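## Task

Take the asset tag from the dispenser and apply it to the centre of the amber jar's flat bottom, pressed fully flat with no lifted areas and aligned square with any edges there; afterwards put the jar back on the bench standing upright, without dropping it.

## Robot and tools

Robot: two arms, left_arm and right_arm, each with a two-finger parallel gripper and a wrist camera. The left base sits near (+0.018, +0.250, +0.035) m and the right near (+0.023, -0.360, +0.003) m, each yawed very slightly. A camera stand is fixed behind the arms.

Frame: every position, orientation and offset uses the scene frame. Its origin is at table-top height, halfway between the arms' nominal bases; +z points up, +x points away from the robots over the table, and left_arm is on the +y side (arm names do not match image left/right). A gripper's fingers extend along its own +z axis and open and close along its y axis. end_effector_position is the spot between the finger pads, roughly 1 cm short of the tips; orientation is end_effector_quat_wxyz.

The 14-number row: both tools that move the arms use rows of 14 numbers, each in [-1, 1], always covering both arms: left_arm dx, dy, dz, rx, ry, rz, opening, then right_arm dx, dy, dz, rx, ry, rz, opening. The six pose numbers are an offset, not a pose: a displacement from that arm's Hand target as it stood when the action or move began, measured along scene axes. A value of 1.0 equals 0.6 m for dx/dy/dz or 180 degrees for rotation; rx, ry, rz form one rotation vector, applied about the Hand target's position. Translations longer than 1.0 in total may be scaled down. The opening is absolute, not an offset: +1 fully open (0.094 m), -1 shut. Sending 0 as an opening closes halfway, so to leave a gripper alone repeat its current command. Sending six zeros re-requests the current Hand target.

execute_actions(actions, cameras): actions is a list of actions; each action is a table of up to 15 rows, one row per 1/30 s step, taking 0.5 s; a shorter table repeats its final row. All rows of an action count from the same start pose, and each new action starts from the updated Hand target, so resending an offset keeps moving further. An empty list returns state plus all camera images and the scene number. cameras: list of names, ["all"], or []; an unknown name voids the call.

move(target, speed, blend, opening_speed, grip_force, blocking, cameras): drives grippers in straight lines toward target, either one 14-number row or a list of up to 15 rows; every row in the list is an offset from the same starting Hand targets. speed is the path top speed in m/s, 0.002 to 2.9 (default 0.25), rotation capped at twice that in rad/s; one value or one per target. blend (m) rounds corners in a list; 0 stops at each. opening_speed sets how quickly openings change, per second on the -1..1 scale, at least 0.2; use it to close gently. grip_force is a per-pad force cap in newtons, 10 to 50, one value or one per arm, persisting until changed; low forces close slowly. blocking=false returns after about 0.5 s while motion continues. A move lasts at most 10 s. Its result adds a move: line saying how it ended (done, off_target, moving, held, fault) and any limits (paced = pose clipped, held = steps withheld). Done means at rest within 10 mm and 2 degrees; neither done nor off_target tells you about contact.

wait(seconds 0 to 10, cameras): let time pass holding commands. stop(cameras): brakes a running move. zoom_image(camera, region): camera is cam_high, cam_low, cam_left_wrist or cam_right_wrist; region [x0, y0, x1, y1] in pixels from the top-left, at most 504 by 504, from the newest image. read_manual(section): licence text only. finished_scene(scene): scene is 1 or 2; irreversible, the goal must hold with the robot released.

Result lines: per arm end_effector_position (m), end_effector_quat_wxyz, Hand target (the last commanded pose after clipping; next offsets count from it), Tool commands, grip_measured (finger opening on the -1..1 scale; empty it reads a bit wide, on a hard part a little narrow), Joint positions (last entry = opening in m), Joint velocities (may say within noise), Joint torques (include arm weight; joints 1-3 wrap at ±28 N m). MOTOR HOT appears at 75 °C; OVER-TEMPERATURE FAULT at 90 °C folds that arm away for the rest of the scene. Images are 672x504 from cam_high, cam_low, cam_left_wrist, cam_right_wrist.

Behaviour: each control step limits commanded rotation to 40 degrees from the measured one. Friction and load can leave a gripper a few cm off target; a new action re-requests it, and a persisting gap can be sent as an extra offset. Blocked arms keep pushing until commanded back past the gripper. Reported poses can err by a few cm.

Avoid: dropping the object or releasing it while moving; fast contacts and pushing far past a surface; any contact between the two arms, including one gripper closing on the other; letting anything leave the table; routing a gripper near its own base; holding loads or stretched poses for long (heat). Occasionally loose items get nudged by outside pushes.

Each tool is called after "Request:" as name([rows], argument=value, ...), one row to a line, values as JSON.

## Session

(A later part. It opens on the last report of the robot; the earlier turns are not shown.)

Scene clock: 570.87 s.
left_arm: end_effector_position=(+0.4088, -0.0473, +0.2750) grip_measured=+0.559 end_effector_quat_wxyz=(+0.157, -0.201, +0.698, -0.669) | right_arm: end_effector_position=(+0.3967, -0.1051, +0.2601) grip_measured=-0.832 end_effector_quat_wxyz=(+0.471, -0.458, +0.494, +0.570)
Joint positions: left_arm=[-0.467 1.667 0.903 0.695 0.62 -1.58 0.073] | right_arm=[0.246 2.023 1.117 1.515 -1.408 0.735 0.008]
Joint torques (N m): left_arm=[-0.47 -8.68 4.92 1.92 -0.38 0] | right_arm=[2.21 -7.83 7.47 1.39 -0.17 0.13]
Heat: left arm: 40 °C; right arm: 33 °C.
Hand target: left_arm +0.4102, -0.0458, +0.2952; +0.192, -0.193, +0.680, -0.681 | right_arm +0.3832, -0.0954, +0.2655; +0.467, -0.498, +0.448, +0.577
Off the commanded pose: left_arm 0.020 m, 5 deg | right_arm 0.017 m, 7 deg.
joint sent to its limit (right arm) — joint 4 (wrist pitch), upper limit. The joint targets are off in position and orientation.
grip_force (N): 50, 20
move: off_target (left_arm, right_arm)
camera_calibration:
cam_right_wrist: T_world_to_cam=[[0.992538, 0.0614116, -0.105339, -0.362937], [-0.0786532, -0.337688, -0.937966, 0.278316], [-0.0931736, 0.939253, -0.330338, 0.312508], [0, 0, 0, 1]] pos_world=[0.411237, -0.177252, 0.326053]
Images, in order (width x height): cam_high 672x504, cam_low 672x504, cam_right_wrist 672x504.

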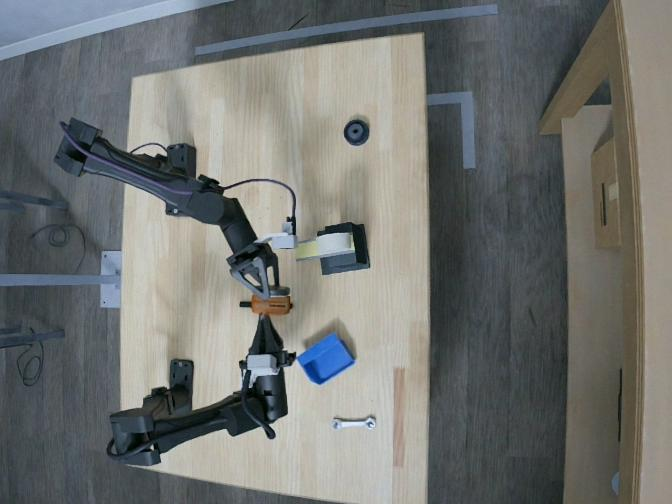

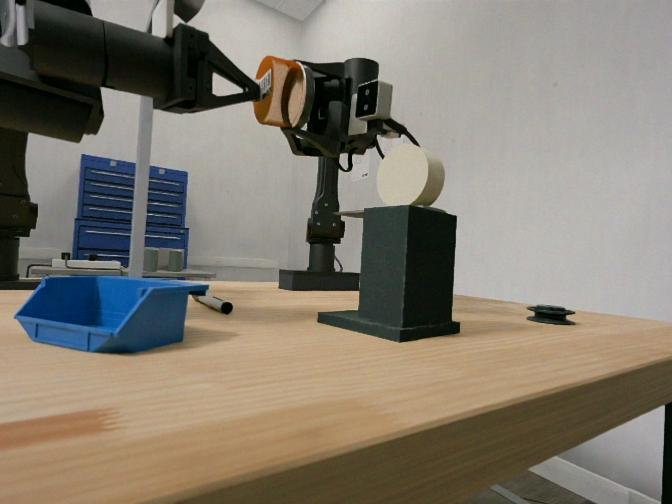

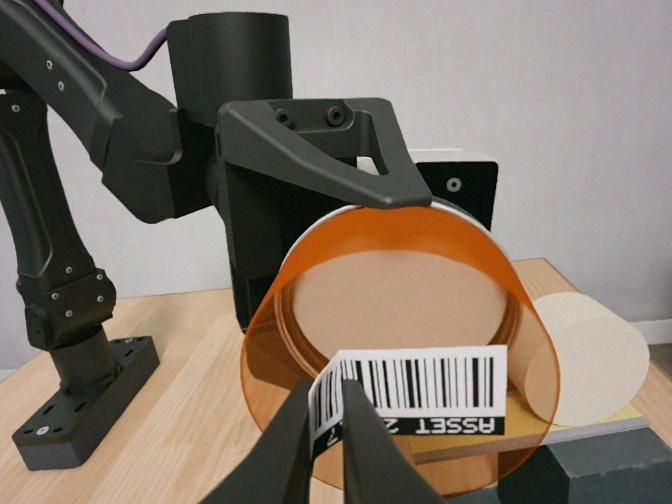

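Request:
move(target=[0,0,0,0,0,0,0.3,-0.006,0.0,0,0,0,0,-0.7], speed=0.05, opening_speed=0.3, cameras=["cam_right_wrist","cam_low","cam_high"])

Request:
zoom_image(camera="cam_right_wrist", region=[240, 240, 490, 490])

Request:
zoom_image(camera="cam_high", region=[240, 280, 300, 350])

Scene clock: 576.50 s.
left_arm: end_effector_position=(+0.4116, -0.0451, +0.2728) grip_measured=+0.559 end_effector_quat_wxyz=(+0.164, -0.209, +0.698, -0.665) | right_arm: end_effector_position=(+0.3910, -0.1036, +0.2594) grip_measured=-0.702 end_effector_quat_wxyz=(+0.466, -0.471, +0.487, +0.569)
Joint positions: left_arm=[-0.467 1.667 0.899 0.695 0.599 -1.58 0.073] | right_arm=[0.251 2.023 1.117 1.536 -1.431 0.742 0.014]
Joint torques (N m): left_arm=[-0.62 -8.49 5.16 1.92 -0.18 0.01] | right_arm=[1.98 -8.7 6.15 1.14 0.08 0.1]
Heat: left arm: 40 °C; right arm: 33 °C.
Hand target: left_arm +0.4102, -0.0458, +0.2952; +0.192, -0.193, +0.680, -0.681 | right_arm +0.3796, -0.0954, +0.2655; +0.467, -0.498, +0.448, +0.577
Off the commanded pose: left_arm 0.022 m, 5 deg | right_arm 0.015 m, 6 deg.
joint sent to its limit (right arm) — joint 4 (wrist pitch), upper limit. The joint targets are off in position and orientation.
grip_force (N): 50, 20
move: off_target (left_arm, right_arm)
camera_calibration:
cam_right_wrist: T_world_to_cam=[[0.992367, 0.0842416, -0.0900587, -0.358914], [-0.0553609, -0.348236, -0.935771, 0.266995], [-0.110192, 0.933614, -0.340914, 0.319248], [0, 0, 0, 1]] pos_world=[0.406134, -0.174842, 0.326359]
Images, in order (width x height): cam_high 672x504, cam_low 672x504, cam_right_wrist 672x504.

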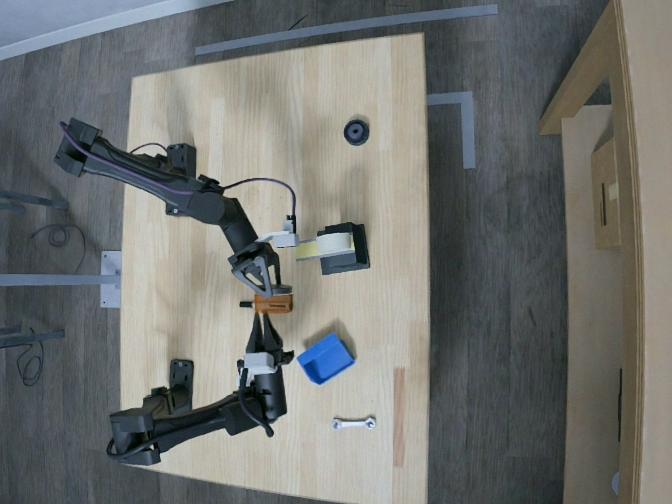

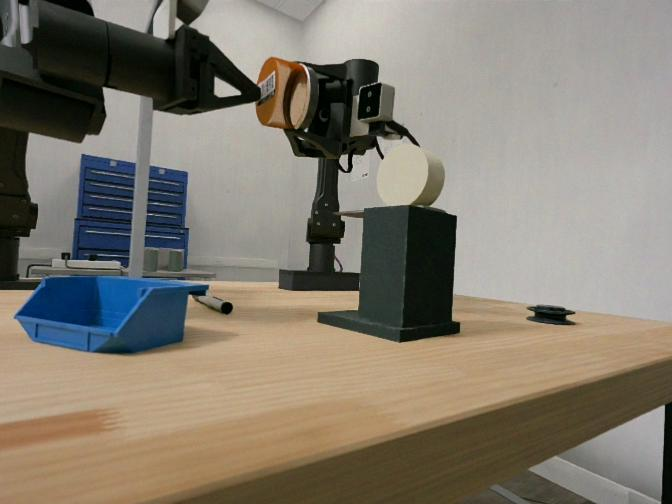

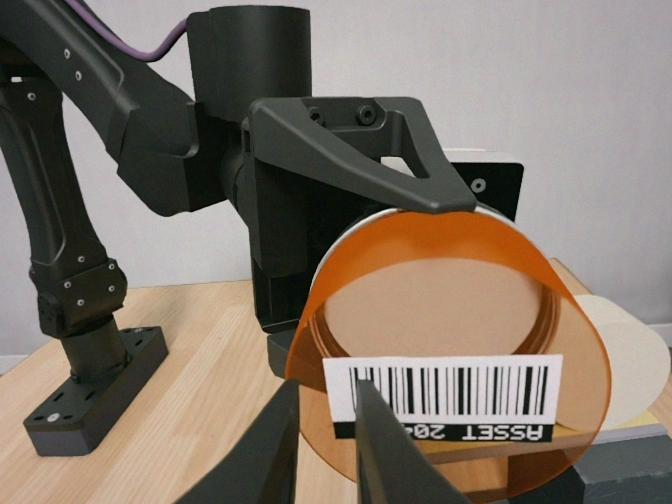

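Scaled by 2.016 from the camera's 672x504 image, which has a finer 960x720 frame.

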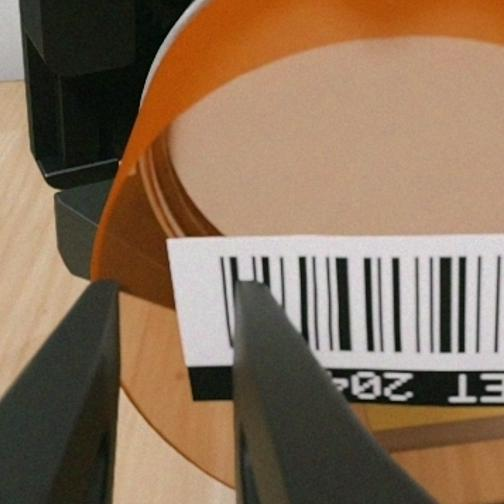

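Scaled by 7.200 from the camera's 672x504 image, which has a finer 960x720 frame.

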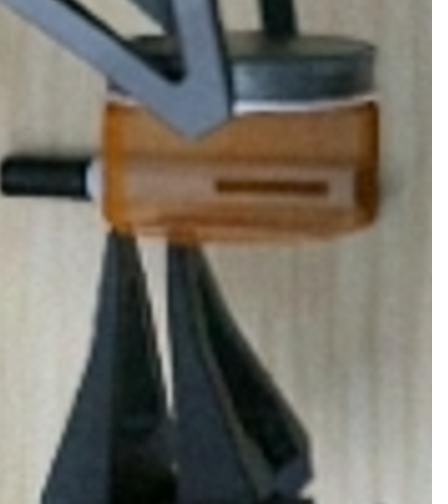

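Request:
move(target=[0,0,0,0,0,0,0.3,0.01,-0.14,0.005,0,0,0,-0.7], speed=0.08, cameras=["all"])

Request:
zoom_image(camera="cam_right_wrist", region=[220, 150, 520, 450])

Request:
zoom_image(camera="cam_low", region=[235, 50, 305, 140])

Scene clock: 582.07 s.
left_arm: end_effector_position=(+0.4147, -0.0432, +0.2727) grip_measured=+0.559 end_effector_quat_wxyz=(+0.171, -0.216, +0.696, -0.663) | right_arm: end_effector_position=(+0.3955, -0.1781, +0.2600) grip_measured=-0.702 end_effector_quat_wxyz=(+0.477, -0.468, +0.526, +0.526)
Joint positions: left_arm=[-0.467 1.667 0.899 0.695 0.579 -1.58 0.073] | right_arm=[0.056 1.937 1.047 1.553 -1.557 0.77 0.014]
Joint torques (N m): left_arm=[-0.61 -8.59 5.15 1.94 -0.09 0.03] | right_arm=[-0.2 -10.71 3.49 0.9 0.3 0.07]
Heat: left arm: 41 °C; right arm: 32 °C.
Hand target: left_arm +0.4102, -0.0458, +0.2952; +0.192, -0.193, +0.680, -0.681 | right_arm +0.3856, -0.1794, +0.2685; +0.467, -0.498, +0.448, +0.577
Off the commanded pose: left_arm 0.023 m, 4 deg | right_arm 0.013 m, 11 deg.
joint sent to its limit (right arm) — joint 4 (wrist pitch), upper limit; joint 5 (wrist yaw), lower limit. The joint targets are off in position and orientation.
grip_force (N): 50, 20
move: off_target (left_arm, right_arm)
camera_calibration:
cam_left_wrist: T_world_to_cam=[[0.0637186, -0.0377098, 0.997255, -0.299875], [-0.993323, -0.0986926, 0.0597355, 0.427792], [0.0961691, -0.994403, -0.0437466, 0.0207377], [0, 0, 0, 1]] pos_world=[0.442049, 0.0515333, 0.274405]
cam_right_wrist: T_world_to_cam=[[0.996618, -0.0147269, -0.0808429, -0.378668], [-0.0797684, -0.409656, -0.908746, 0.233574], [-0.0197348, 0.912121, -0.409445, 0.367691], [0, 0, 0, 1]] pos_world=[0.403276, -0.245271, 0.332196]

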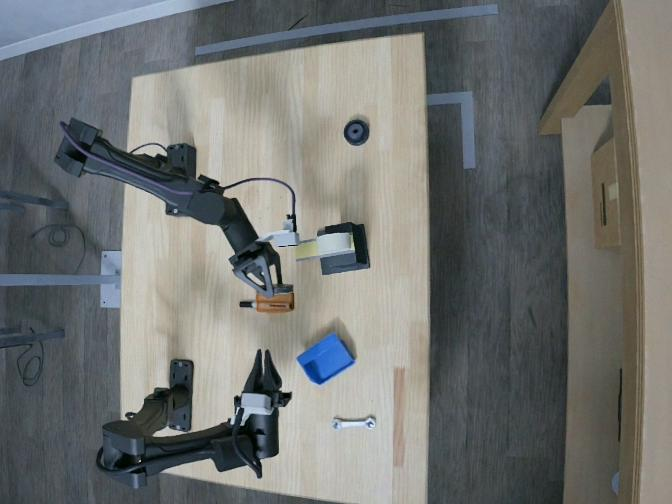

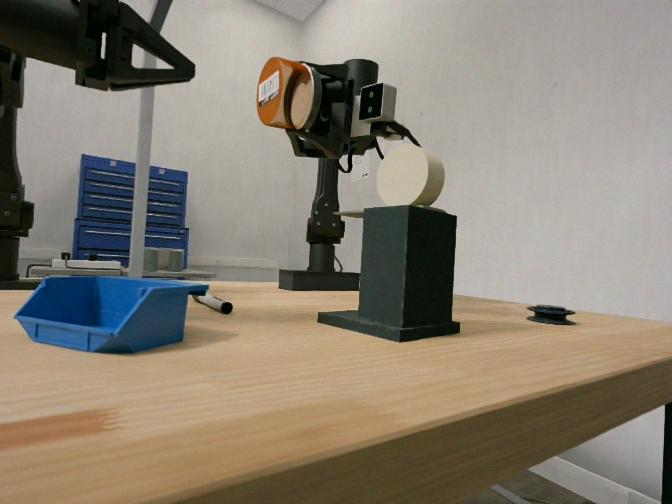

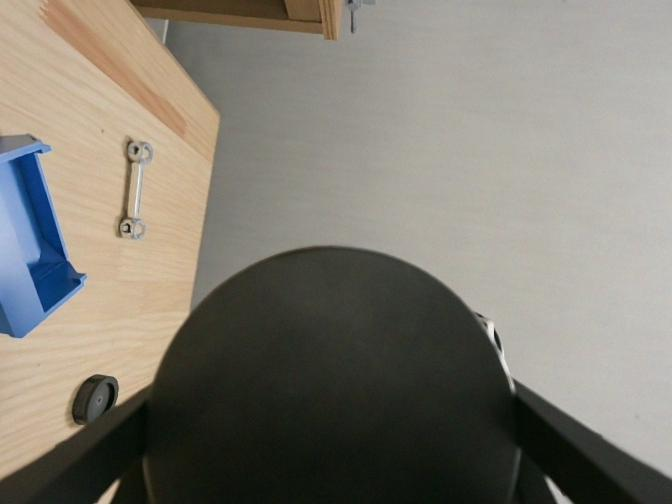

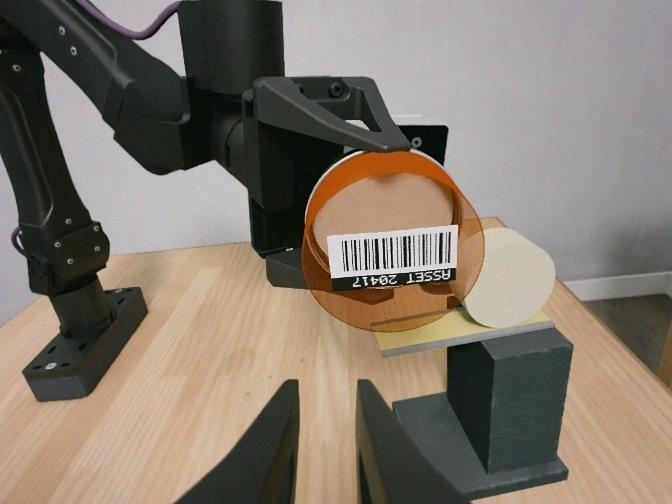

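Scaled by 1.680 from the camera's 672x504 image, which has a finer 960x720 frame.

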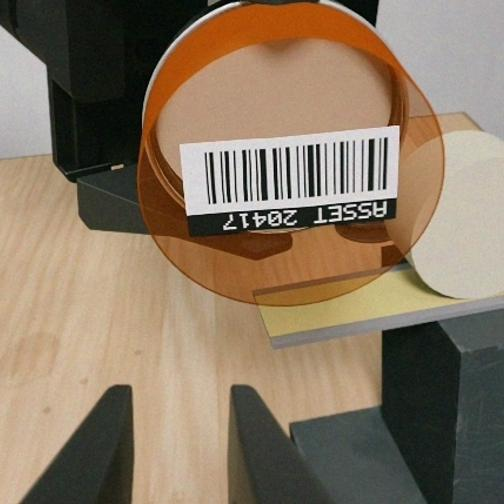

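Scaled by 5.600 from the camera's 672x504 image, which has a finer 960x720 frame.

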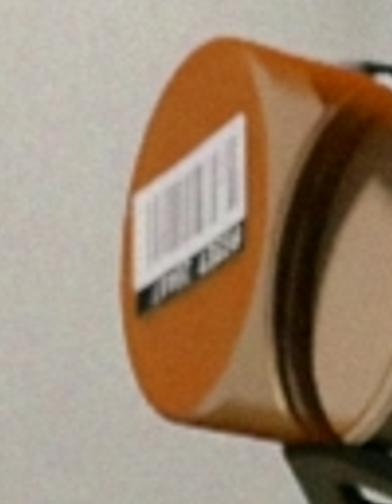

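Request:
move(target=[-0.112,0.4705,0.008,0.499,-0.037,-0.007,0.3,-0.093,-0.068,0.036,-0.036,-0.01,-0.2287,-0.7], speed=0.15, cameras=["all"])

Scene clock: 597.03 s.
left_arm: end_effector_position=(+0.3502, +0.2332, +0.2825) grip_measured=+0.559 end_effector_quat_wxyz=(+0.287, +0.039, +0.957, -0.020) | right_arm: end_effector_position=(+0.3298, -0.2155, +0.2989) grip_measured=-0.702 end_effector_quat_wxyz=(+0.624, -0.356, +0.601, +0.350)
Joint positions: left_arm=[-0.06 1.328 1.419 -1.079 0.043 0.037 0.073] | right_arm=[-0.004 1.114 0.603 0.565 -1.104 0.024 0.014]
Joint torques (N m): left_arm=[0.61 -5.74 7.92 0.8 -0.09 0.07] | right_arm=[-0.53 -3.78 4.74 0.8 0.28 -0.13]
Heat: left arm: 39 °C; right arm: 33 °C.
Hand target: left_arm +0.3430, +0.2365, +0.3000; +0.301, +0.042, +0.953, -0.013 | right_arm +0.3298, -0.2202, +0.2901; +0.619, -0.343, +0.618, +0.343
Off the commanded pose: left_arm 0.019 m, 2 deg | right_arm 0.010 m, 3 deg.
grip_force (N): 50, 20
move: off_target (left_arm, right_arm)
camera_calibration:
cam_left_wrist: T_world_to_cam=[[-0.0964731, -0.995326, 0.00447991, 0.264739], [-0.987283, 0.0951202, -0.127373, 0.395898], [0.126352, -0.016711, -0.991845, 0.33147], [0, 0, 0, 1]] pos_world=[0.374522, 0.231383, 0.378008]
cam_right_wrist: T_world_to_cam=[[0.861007, -0.506156, 0.0497247, -0.410893], [-0.161175, -0.36428, -0.917237, 0.287489], [0.482379, 0.781733, -0.395227, 0.218484], [0, 0, 0, 1]] pos_world=[0.294727, -0.274046, 0.370477]

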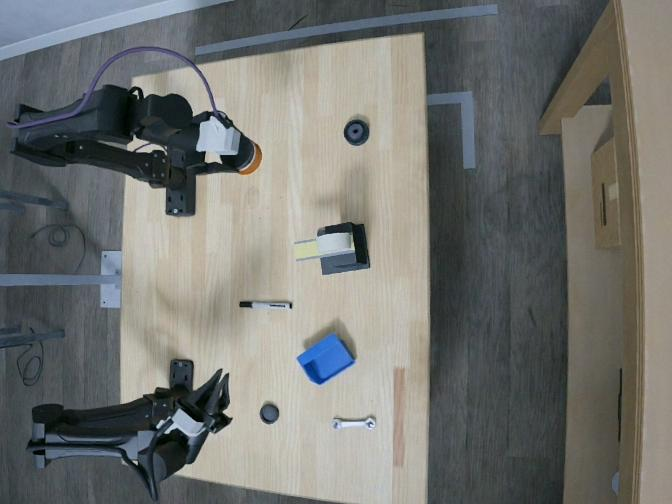

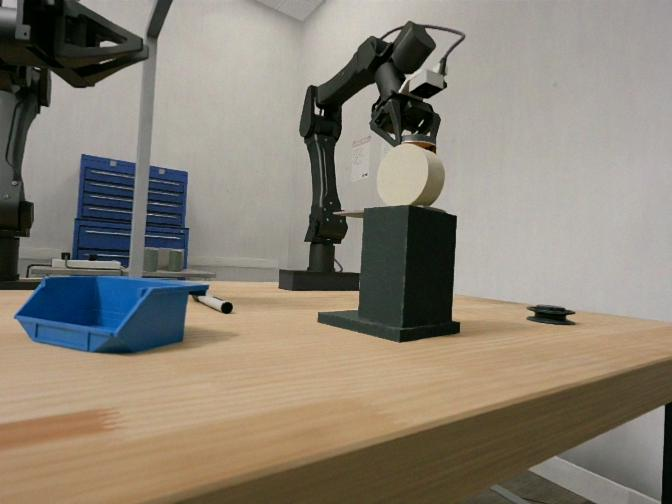

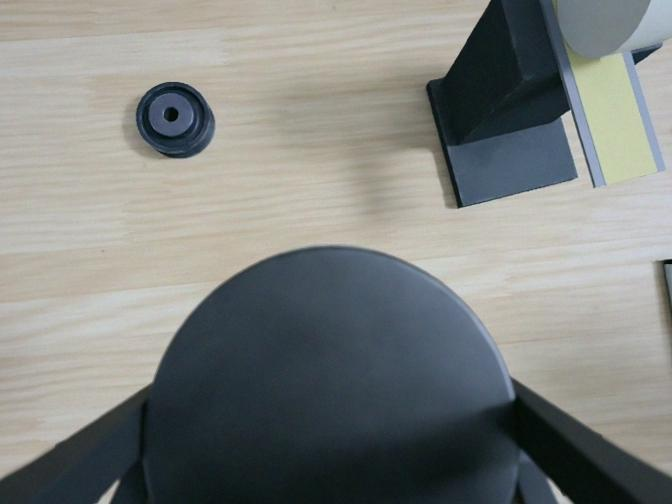

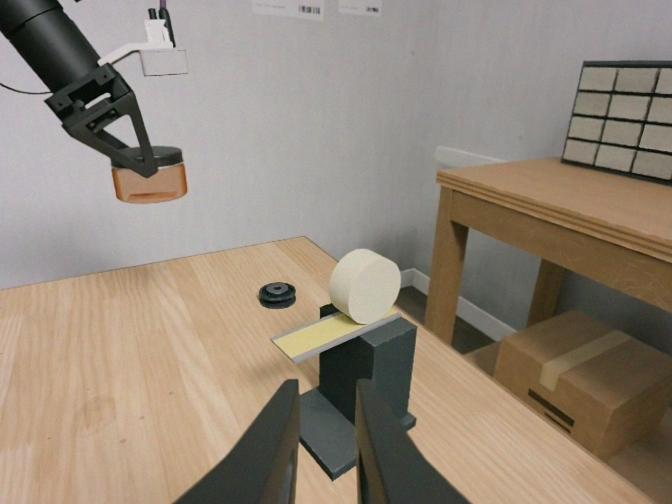

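Request:
move(target=[0,0,-0.355,0,0,0,0.3,0,0,0,0,0,0,-0.7], speed=0.12, cameras=["cam_left_wrist","cam_right_wrist"])

Request:
zoom_image(camera="cam_right_wrist", region=[20, 180, 260, 380])

Scene clock: 601.47 s.
left_arm: end_effector_position=(+0.3331, +0.2337, +0.0817) grip_measured=+0.559 end_effector_quat_wxyz=(+0.279, +0.039, +0.959, -0.020) | right_arm: end_effector_position=(+0.3298, -0.2155, +0.2989) grip_measured=-0.702 end_effector_quat_wxyz=(+0.624, -0.356, +0.601, +0.350)
Joint positions: left_arm=[-0.06 1.334 0.612 -0.283 0.043 0.037 0.073] | right_arm=[-0.004 1.114 0.603 0.565 -1.104 0.024 0.014]
Joint torques (N m): left_arm=[0.58 -3.18 4.85 1.53 -0.1 0.08] | right_arm=[-0.53 -3.77 4.78 0.79 0.28 -0.13]
Heat: left arm: 39 °C; right arm: 32 °C.
Hand target: left_arm +0.3430, +0.2365, +0.0870; +0.301, +0.042, +0.953, -0.013 | right_arm +0.3298, -0.2202, +0.2901; +0.619, -0.343, +0.618, +0.343
Off the commanded pose: left_arm 0.012 m, 3 deg | right_arm 0.010 m, 3 deg.
grip_force (N): 50, 20
move: off_target (left_arm, right_arm)
camera_calibration:
cam_left_wrist: T_world_to_cam=[[-0.0964166, -0.995326, 0.00550812, 0.264444], [-0.989295, 0.0952205, -0.11058, 0.352684], [0.109538, -0.0161109, -0.993852, 0.140034], [0, 0, 0, 1]] pos_world=[0.359066, 0.231881, 0.176716]
cam_right_wrist: T_world_to_cam=[[0.861007, -0.506156, 0.0497247, -0.410893], [-0.161175, -0.36428, -0.917237, 0.287489], [0.482379, 0.781733, -0.395227, 0.218484], [0, 0, 0, 1]] pos_world=[0.294727, -0.274046, 0.370477]
Images, in order (width x height): cam_left_wrist 672x504, cam_right_wrist 672x504.

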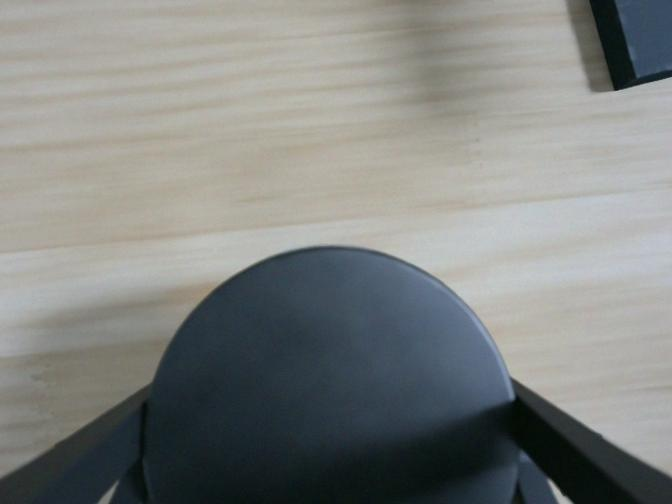

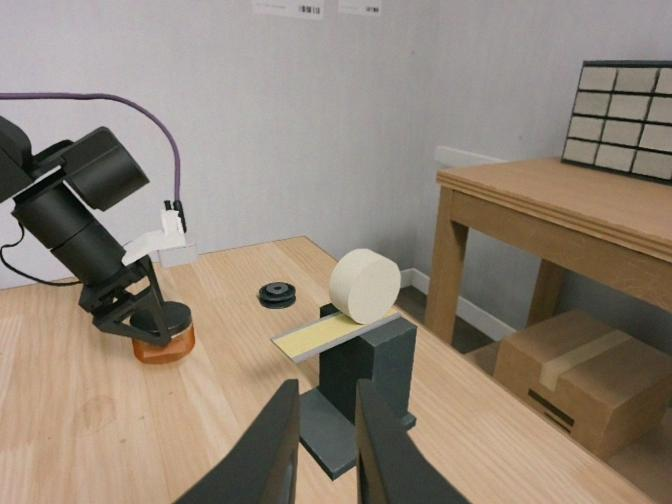

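Scaled by 2.100 from the camera's 672x504 image, which has a finer 960x720 frame.

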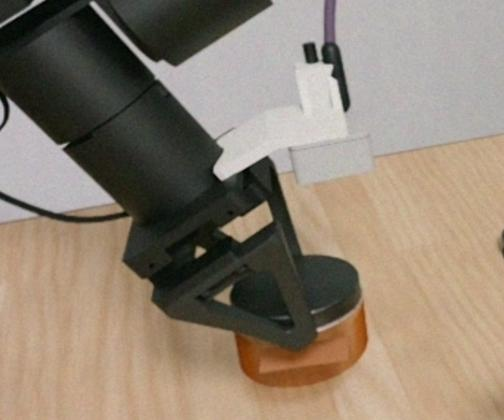

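Request:
move(target=[0,0,-0.05,0,0,0,0.3,0,0,0,0,0,0,-0.7], speed=0.05, cameras=["cam_left_wrist","cam_right_wrist"])

Request:
zoom_image(camera="cam_right_wrist", region=[60, 240, 240, 390])

Scene clock: 604.60 s.
left_arm: end_effector_position=(+0.3337, +0.2337, +0.0517) grip_measured=+0.559 end_effector_quat_wxyz=(+0.279, +0.039, +0.959, -0.020) | right_arm: end_effector_position=(+0.3298, -0.2155, +0.2989) grip_measured=-0.702 end_effector_quat_wxyz=(+0.624, -0.356, +0.601, +0.350)
Joint positions: left_arm=[-0.06 1.42 0.537 -0.122 0.043 0.037 0.073] | right_arm=[-0.004 1.114 0.603 0.565 -1.104 0.024 0.014]
Joint torques (N m): left_arm=[0.68 -3.66 4.16 1.52 -0.08 0.08] | right_arm=[-0.53 -3.77 4.77 0.8 0.28 -0.13]
Heat: left arm: 39 °C; right arm: 32 °C.
Hand target: left_arm +0.3430, +0.2365, +0.0570; +0.301, +0.042, +0.953, -0.013 | right_arm +0.3298, -0.2202, +0.2901; +0.619, -0.343, +0.618, +0.343
Off the commanded pose: left_arm 0.011 m, 3 deg | right_arm 0.010 m, 3 deg.
grip_force (N): 50, 20
move: off_target (left_arm, right_arm)
camera_calibration:
cam_left_wrist: T_world_to_cam=[[-0.0964166, -0.995326, 0.00550812, 0.264567], [-0.989295, 0.0952205, -0.11058, 0.349981], [0.109538, -0.0161109, -0.993852, 0.11025], [0, 0, 0, 1]] pos_world=[0.359666, 0.231781, 0.146816]
cam_right_wrist: T_world_to_cam=[[0.861007, -0.506156, 0.0497247, -0.410893], [-0.161175, -0.36428, -0.917237, 0.287489], [0.482379, 0.781733, -0.395227, 0.218484], [0, 0, 0, 1]] pos_world=[0.294727, -0.274046, 0.370477]
Images, in order (width x height): cam_left_wrist 672x504, cam_right_wrist 672x504.

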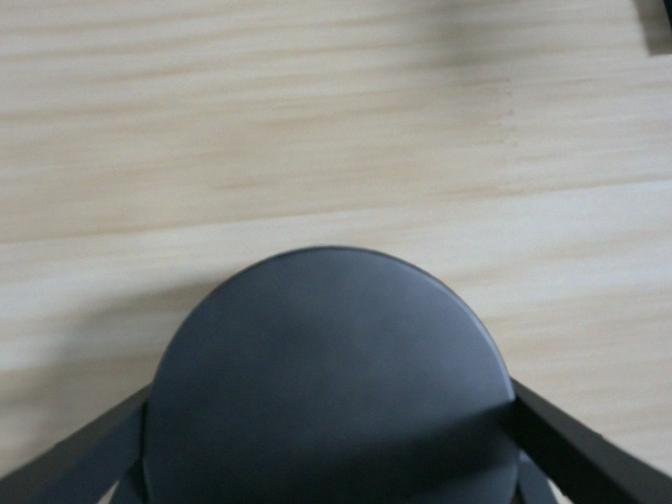

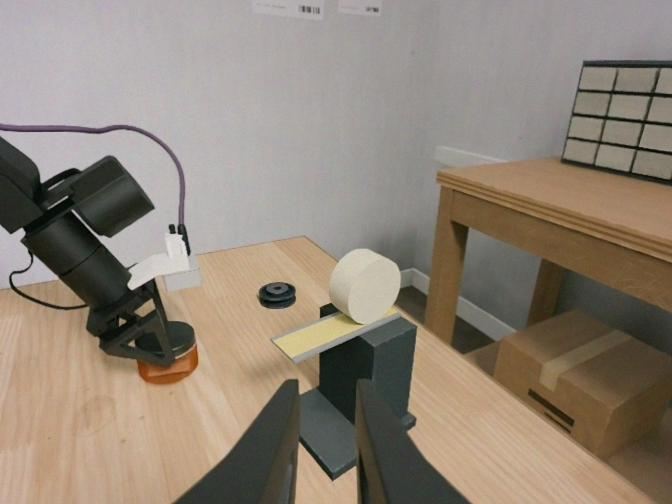

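Scaled by 2.800 from the camera's 672x504 image, which has a finer 960x720 frame.

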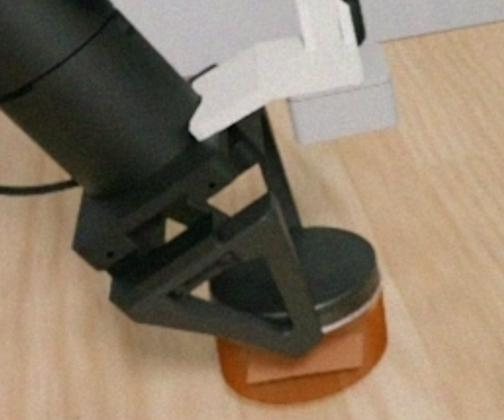

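Request:
move(target=[0,0,-0.0135,0,0,0,0.3,0,0,0,0,0,0,-0.7], speed=0.02, cameras=["cam_right_wrist"])

Request:
zoom_image(camera="cam_right_wrist", region=[60, 240, 240, 390])

Scene clock: 607.13 s.
left_arm: end_effector_position=(+0.3337, +0.2337, +0.0436) grip_measured=+0.559 end_effector_quat_wxyz=(+0.279, +0.039, +0.959, -0.020) | right_arm: end_effector_position=(+0.3298, -0.2155, +0.2989) grip_measured=-0.702 end_effector_quat_wxyz=(+0.624, -0.356, +0.601, +0.350)
Joint positions: left_arm=[-0.06 1.448 0.518 -0.076 0.043 0.037 0.073] | right_arm=[-0.004 1.114 0.603 0.565 -1.104 0.024 0.014]
Joint torques (N m): left_arm=[0.65 -3.81 4.05 1.53 -0.08 0.09] | right_arm=[-0.53 -3.77 4.75 0.79 0.27 -0.13]
Heat: left arm: 39 °C; right arm: 32 °C.
Hand target: left_arm +0.3430, +0.2365, +0.0489; +0.301, +0.042, +0.953, -0.013 | right_arm +0.3298, -0.2202, +0.2901; +0.619, -0.343, +0.618, +0.343
Off the commanded pose: left_arm 0.011 m, 3 deg | right_arm 0.010 m, 3 deg.
grip_force (N): 50, 20
move: off_target (left_arm, right_arm)
camera_calibration:
cam_right_wrist: T_world_to_cam=[[0.861007, -0.506156, 0.0497247, -0.410893], [-0.161175, -0.36428, -0.917237, 0.287489], [0.482379, 0.781733, -0.395227, 0.218484], [0, 0, 0, 1]] pos_world=[0.294727, -0.274046, 0.370477]
Images, in order (width x height): cam_right_wrist 672x504.

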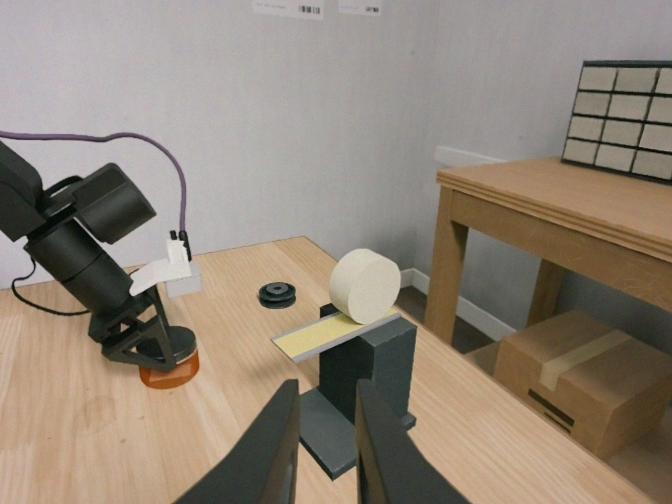

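Scaled by 2.800 from the camera's 672x504 image, which has a finer 960x720 frame.

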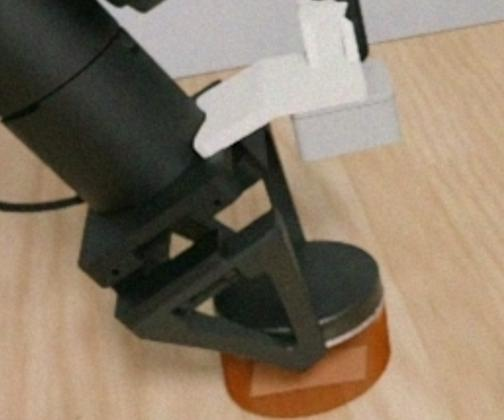

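Request:
move(target=[0,0,-0.0075,0,0,0,0.3,0,0,0,0,0,0,-0.7], speed=0.02, cameras=["cam_right_wrist"])

Request:
zoom_image(camera="cam_right_wrist", region=[60, 240, 240, 390])

Scene clock: 609.37 s.
left_arm: end_effector_position=(+0.3363, +0.2339, +0.0410) grip_measured=+0.559 end_effector_quat_wxyz=(+0.284, +0.043, +0.958, -0.018) | right_arm: end_effector_position=(+0.3298, -0.2155, +0.2989) grip_measured=-0.702 end_effector_quat_wxyz=(+0.624, -0.356, +0.601, +0.350)
Joint positions: left_arm=[-0.06 1.463 0.511 -0.042 0.042 0.047 0.073] | right_arm=[-0.004 1.114 0.603 0.565 -1.104 0.024 0.014]
Joint torques (N m): left_arm=[0.59 -3.66 3.89 1.5 -0.06 0.09] | right_arm=[-0.53 -3.78 4.77 0.79 0.28 -0.13]
Heat: left arm: 39 °C; right arm: 31 °C.
Hand target: left_arm +0.3430, +0.2365, +0.0444; +0.301, +0.042, +0.953, -0.013 | right_arm +0.3298, -0.2202, +0.2901; +0.619, -0.343, +0.618, +0.343
Off the commanded pose: left_arm 0.008 m, 2 deg | right_arm 0.010 m, 3 deg.
grip_force (N): 50, 20
move: off_target (right_arm)
camera_calibration:
cam_right_wrist: T_world_to_cam=[[0.861007, -0.506156, 0.0497247, -0.410893], [-0.161175, -0.36428, -0.917237, 0.287489], [0.482379, 0.781733, -0.395227, 0.218484], [0, 0, 0, 1]] pos_world=[0.294727, -0.274046, 0.370477]
Images, in order (width x height): cam_right_wrist 672x504.

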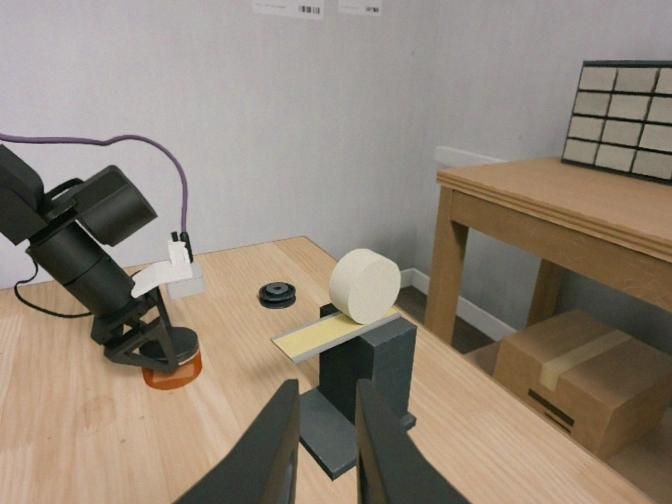

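Scaled by 2.800 from the camera's 672x504 image, which has a finer 960x720 frame.

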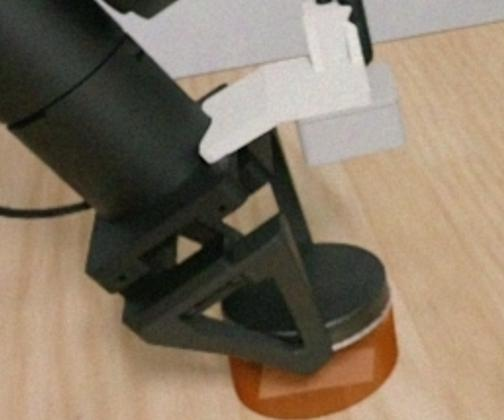

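Request:
move(target=[-0.004,0,-0.006,0,0.016,0,0.3,0,0,0,0,0,0,-0.7], speed=0.02, cameras=["cam_right_wrist"])

Request:
zoom_image(camera="cam_right_wrist", region=[60, 240, 240, 390])

Scene clock: 614.07 s.
left_arm: end_effector_position=(+0.3385, +0.2338, +0.0408) grip_measured=+0.559 end_effector_quat_wxyz=(+0.284, +0.044, +0.958, -0.018) | right_arm: end_effector_position=(+0.3298, -0.2155, +0.2989) grip_measured=-0.702 end_effector_quat_wxyz=(+0.624, -0.356, +0.601, +0.350)
Joint positions: left_arm=[-0.06 1.474 0.52 -0.042 0.042 0.048 0.073] | right_arm=[-0.004 1.114 0.603 0.565 -1.104 0.024 0.014]
Joint torques (N m): left_arm=[0.64 -2.95 6.04 0.9 -0.04 0.07] | right_arm=[-0.53 -3.78 4.78 0.79 0.28 -0.13]
Heat: left arm: 38 °C; right arm: 31 °C.
Hand target: left_arm +0.3406, +0.2365, +0.0408; +0.277, +0.041, +0.960, -0.014 | right_arm +0.3298, -0.2202, +0.2901; +0.619, -0.343, +0.618, +0.343
Off the commanded pose: left_arm 0.003 m, 1 deg | right_arm 0.010 m, 3 deg.
grip_force (N): 50, 20
move: off_target (right_arm)
camera_calibration:
cam_right_wrist: T_world_to_cam=[[0.861007, -0.506156, 0.0497247, -0.410893], [-0.161175, -0.36428, -0.917237, 0.287489], [0.482379, 0.781733, -0.395227, 0.218484], [0, 0, 0, 1]] pos_world=[0.294727, -0.274046, 0.370477]
Images, in order (width x height): cam_right_wrist 672x504.

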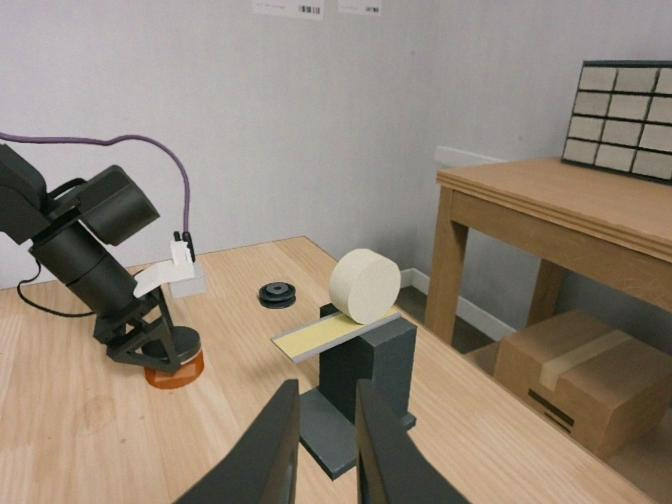

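Scaled by 2.800 from the camera's 672x504 image, which has a finer 960x720 frame.

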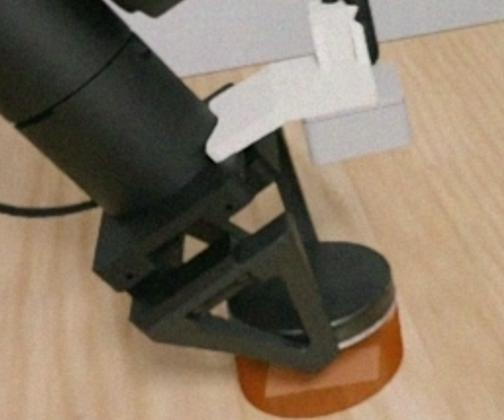

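Request:
move(target=[0,0,0,0,0,0,0.85,0,0,0,0,0,0,-0.7], speed=0.02, opening_speed=0.3, cameras=["cam_right_wrist","cam_left_wrist"])

Request:
zoom_image(camera="cam_right_wrist", region=[60, 240, 240, 390])

Scene clock: 618.60 s.
left_arm: end_effector_position=(+0.3371, +0.2334, +0.0371) grip_measured=+0.848 end_effector_quat_wxyz=(+0.278, +0.045, +0.959, -0.018) | right_arm: end_effector_position=(+0.3298, -0.2155, +0.2989) grip_measured=-0.702 end_effector_quat_wxyz=(+0.624, -0.356, +0.601, +0.350)
Joint positions: left_arm=[-0.062 1.486 0.52 -0.042 0.042 0.048 0.087] | right_arm=[-0.004 1.114 0.603 0.565 -1.104 0.024 0.014]
Joint torques (N m): left_arm=[0.65 -3.85 6.04 0.92 -0.05 0.05] | right_arm=[-0.51 -3.78 4.78 0.79 0.28 -0.13]
Heat: left arm: 38 °C; right arm: 31 °C.
Hand target: left_arm +0.3406, +0.2365, +0.0408; +0.277, +0.041, +0.960, -0.014 | right_arm +0.3298, -0.2202, +0.2901; +0.619, -0.343, +0.618, +0.343
Off the commanded pose: left_arm 0.006 m, 1 deg | right_arm 0.010 m, 3 deg.
grip_force (N): 50, 20
move: off_target (right_arm)
camera_calibration:
cam_left_wrist: T_world_to_cam=[[-0.106151, -0.994349, -0.00129588, 0.267997], [-0.988563, 0.105674, -0.107592, 0.348971], [0.107121, -0.0101399, -0.994194, 0.094776], [0, 0, 0, 1]] pos_world=[0.363276, 0.230567, 0.132119]
cam_right_wrist: T_world_to_cam=[[0.861007, -0.506156, 0.0497247, -0.410893], [-0.161175, -0.36428, -0.917237, 0.287489], [0.482379, 0.781733, -0.395227, 0.218484], [0, 0, 0, 1]] pos_world=[0.294727, -0.274046, 0.370477]
Images, in order (width x height): cam_left_wrist 672x504, cam_right_wrist 672x504.

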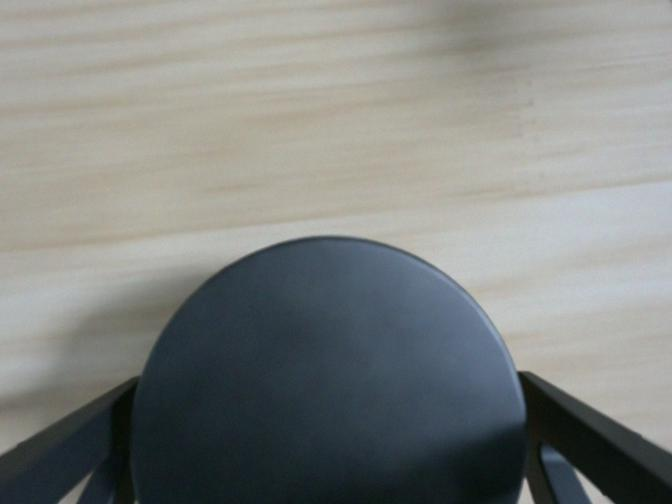

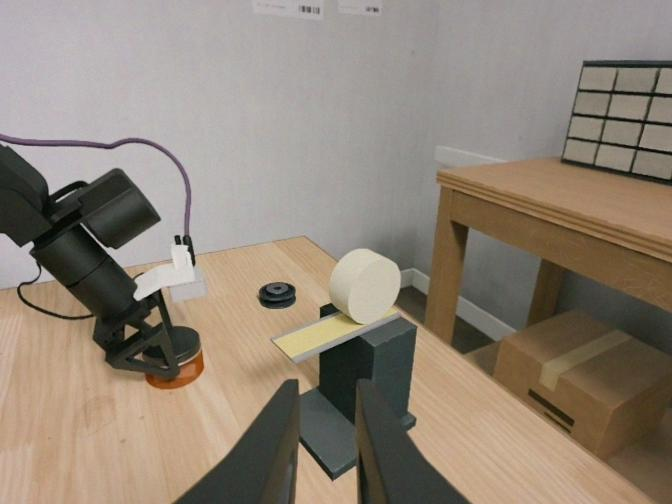

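Scaled by 2.800 from the camera's 672x504 image, which has a finer 960x720 frame.

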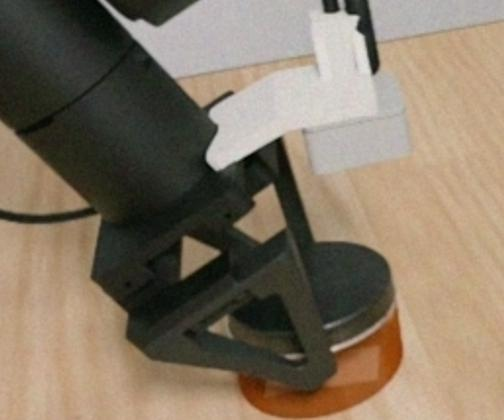

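Request:
move(target=[0,0,0.18,0,0,0,0.85,0,0,0,0,0,0,-0.7], speed=0.06, cameras=["cam_right_wrist","cam_left_wrist"])

Request:
zoom_image(camera="cam_right_wrist", region=[60, 240, 240, 420])

Scene clock: 622.90 s.
left_arm: end_effector_position=(+0.3392, +0.2333, +0.1323) grip_measured=+0.848 end_effector_quat_wxyz=(+0.267, +0.045, +0.963, -0.018) | right_arm: end_effector_position=(+0.3298, -0.2155, +0.2989) grip_measured=-0.702 end_effector_quat_wxyz=(+0.624, -0.356, +0.601, +0.350)
Joint positions: left_arm=[-0.062 1.296 0.814 -0.55 0.042 0.048 0.087] | right_arm=[-0.004 1.114 0.603 0.565 -1.104 0.024 0.014]
Joint torques (N m): left_arm=[0.59 -5.48 8.34 0.71 -0.05 0.03] | right_arm=[-0.54 -3.78 4.77 0.79 0.27 -0.13]
Heat: left arm: 37 °C; right arm: 31 °C.
Hand target: left_arm +0.3406, +0.2365, +0.1488; +0.277, +0.041, +0.960, -0.014 | right_arm +0.3298, -0.2202, +0.2901; +0.619, -0.343, +0.618, +0.343
Off the commanded pose: left_arm 0.017 m, 1 deg | right_arm 0.010 m, 3 deg.
grip_force (N): 50, 20
move: off_target (left_arm, right_arm)
camera_calibration:
cam_left_wrist: T_world_to_cam=[[-0.106177, -0.994347, 0.000347026, 0.268107], [-0.990776, 0.105766, -0.0847147, 0.358978], [0.0841991, -0.00933859, -0.996405, 0.19712], [0, 0, 0, 1]] pos_world=[0.367536, 0.230465, 0.226729]
cam_right_wrist: T_world_to_cam=[[0.861007, -0.506156, 0.0497247, -0.410893], [-0.161175, -0.36428, -0.917237, 0.287489], [0.482379, 0.781733, -0.395227, 0.218484], [0, 0, 0, 1]] pos_world=[0.294727, -0.274046, 0.370477]
Images, in order (width x height): cam_left_wrist 672x504, cam_right_wrist 672x504.

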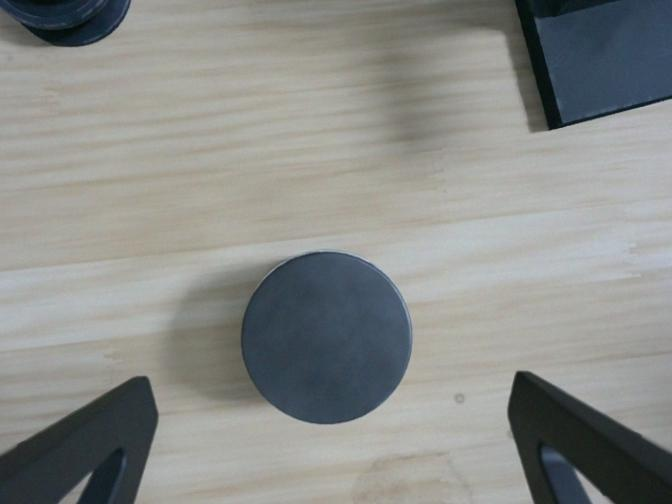

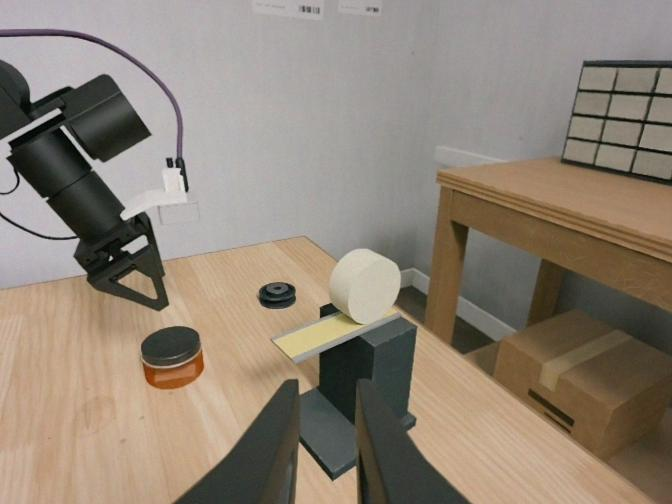

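Scaled by 2.800 from the camera's 672x504 image, which has a finer 960x720 frame.

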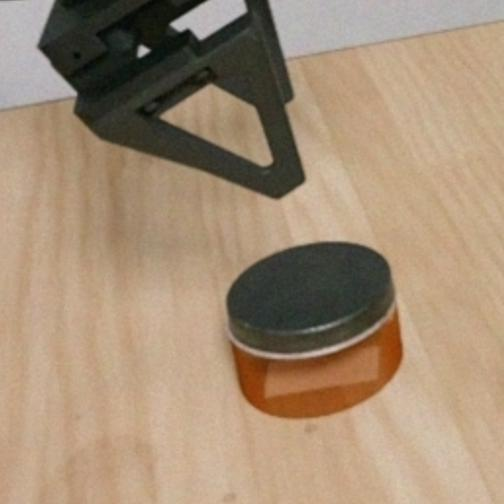

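Request:
move(target=[0.004,0.001,-0.06,0.013,0.149,0,-1,0,0,0,0,0,0,-0.7], speed=0.12, cameras=["cam_right_wrist","cam_left_wrist","cam_high"])

Request:
zoom_image(camera="cam_right_wrist", region=[60, 200, 260, 420])

Scene clock: 630.10 s.
left_arm: end_effector_position=(+0.3413, +0.2374, +0.1049) grip_measured=-0.974 end_effector_quat_wxyz=(+0.047, +0.040, +0.998, -0.009) | right_arm: end_effector_position=(+0.3298, -0.2155, +0.2989) grip_measured=-0.702 end_effector_quat_wxyz=(+0.624, -0.356, +0.601, +0.350)
Joint positions: left_arm=[-0.062 1.706 1.222 -0.993 0.019 0.047 0.001] | right_arm=[-0.004 1.114 0.603 0.565 -1.104 0.024 0.014]
Joint torques (N m): left_arm=[-0.29 -6.13 7.56 0.17 -0.1 0.01] | right_arm=[-0.54 -3.77 4.78 0.79 0.27 -0.13]
Heat: left arm: 36 °C; right arm: 31 °C.
Hand target: left_arm +0.3430, +0.2371, +0.1128; +0.046, +0.043, +0.998, -0.004 | right_arm +0.3298, -0.2202, +0.2901; +0.619, -0.343, +0.618, +0.343
Off the commanded pose: left_arm 0.008 m, 1 deg | right_arm 0.010 m, 3 deg.
grip_force (N): 50, 20
move: off_target (right_arm)
camera_calibration:
cam_left_wrist: T_world_to_cam=[[-0.0951411, -0.99542, 0.00932938, 0.267911], [-0.931165, 0.0923055, 0.35272, 0.295226], [-0.351965, 0.024871, -0.935683, 0.304028], [0, 0, 0, 1]] pos_world=[0.407401, 0.231872, 0.177842]
cam_right_wrist: T_world_to_cam=[[0.861007, -0.506156, 0.0497247, -0.410893], [-0.161175, -0.36428, -0.917237, 0.287489], [0.482379, 0.781733, -0.395227, 0.218484], [0, 0, 0, 1]] pos_world=[0.294727, -0.274046, 0.370477]
Images, in order (width x height): cam_high 672x504, cam_left_wrist 672x504, cam_right_wrist 672x504.

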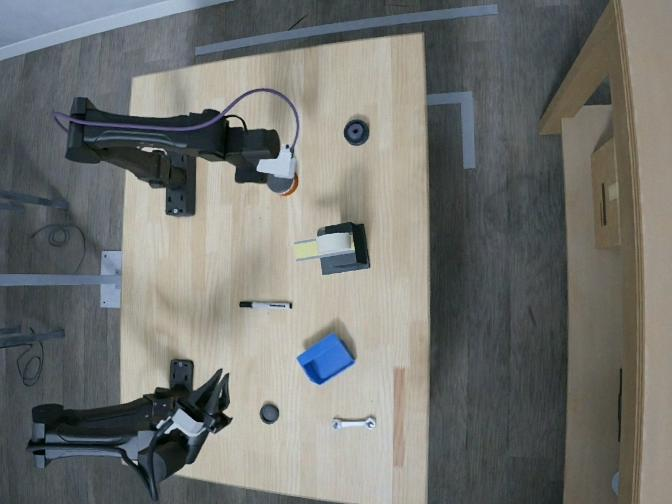

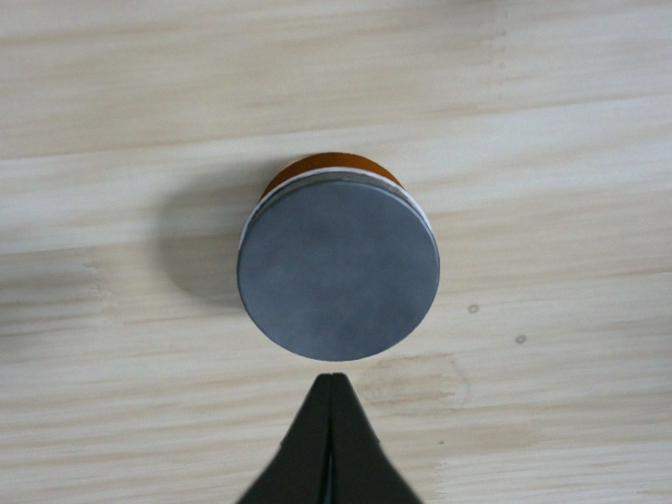

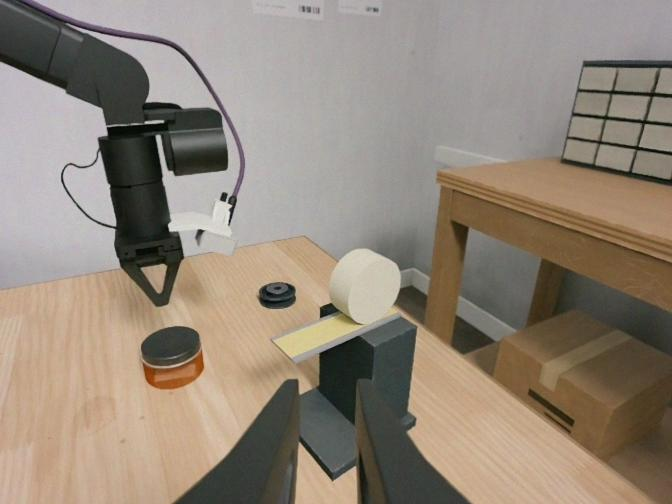

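Scaled by 2.291 from the camera's 672x504 image, which has a finer 960x720 frame.

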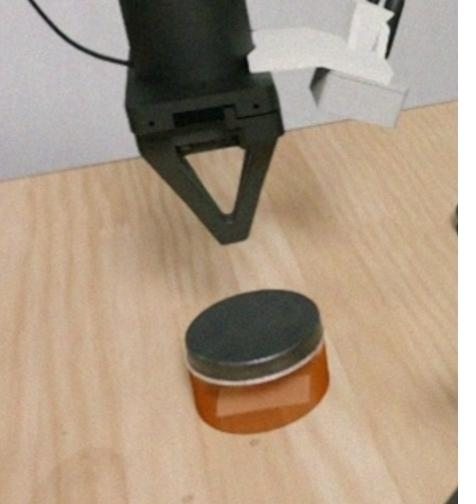

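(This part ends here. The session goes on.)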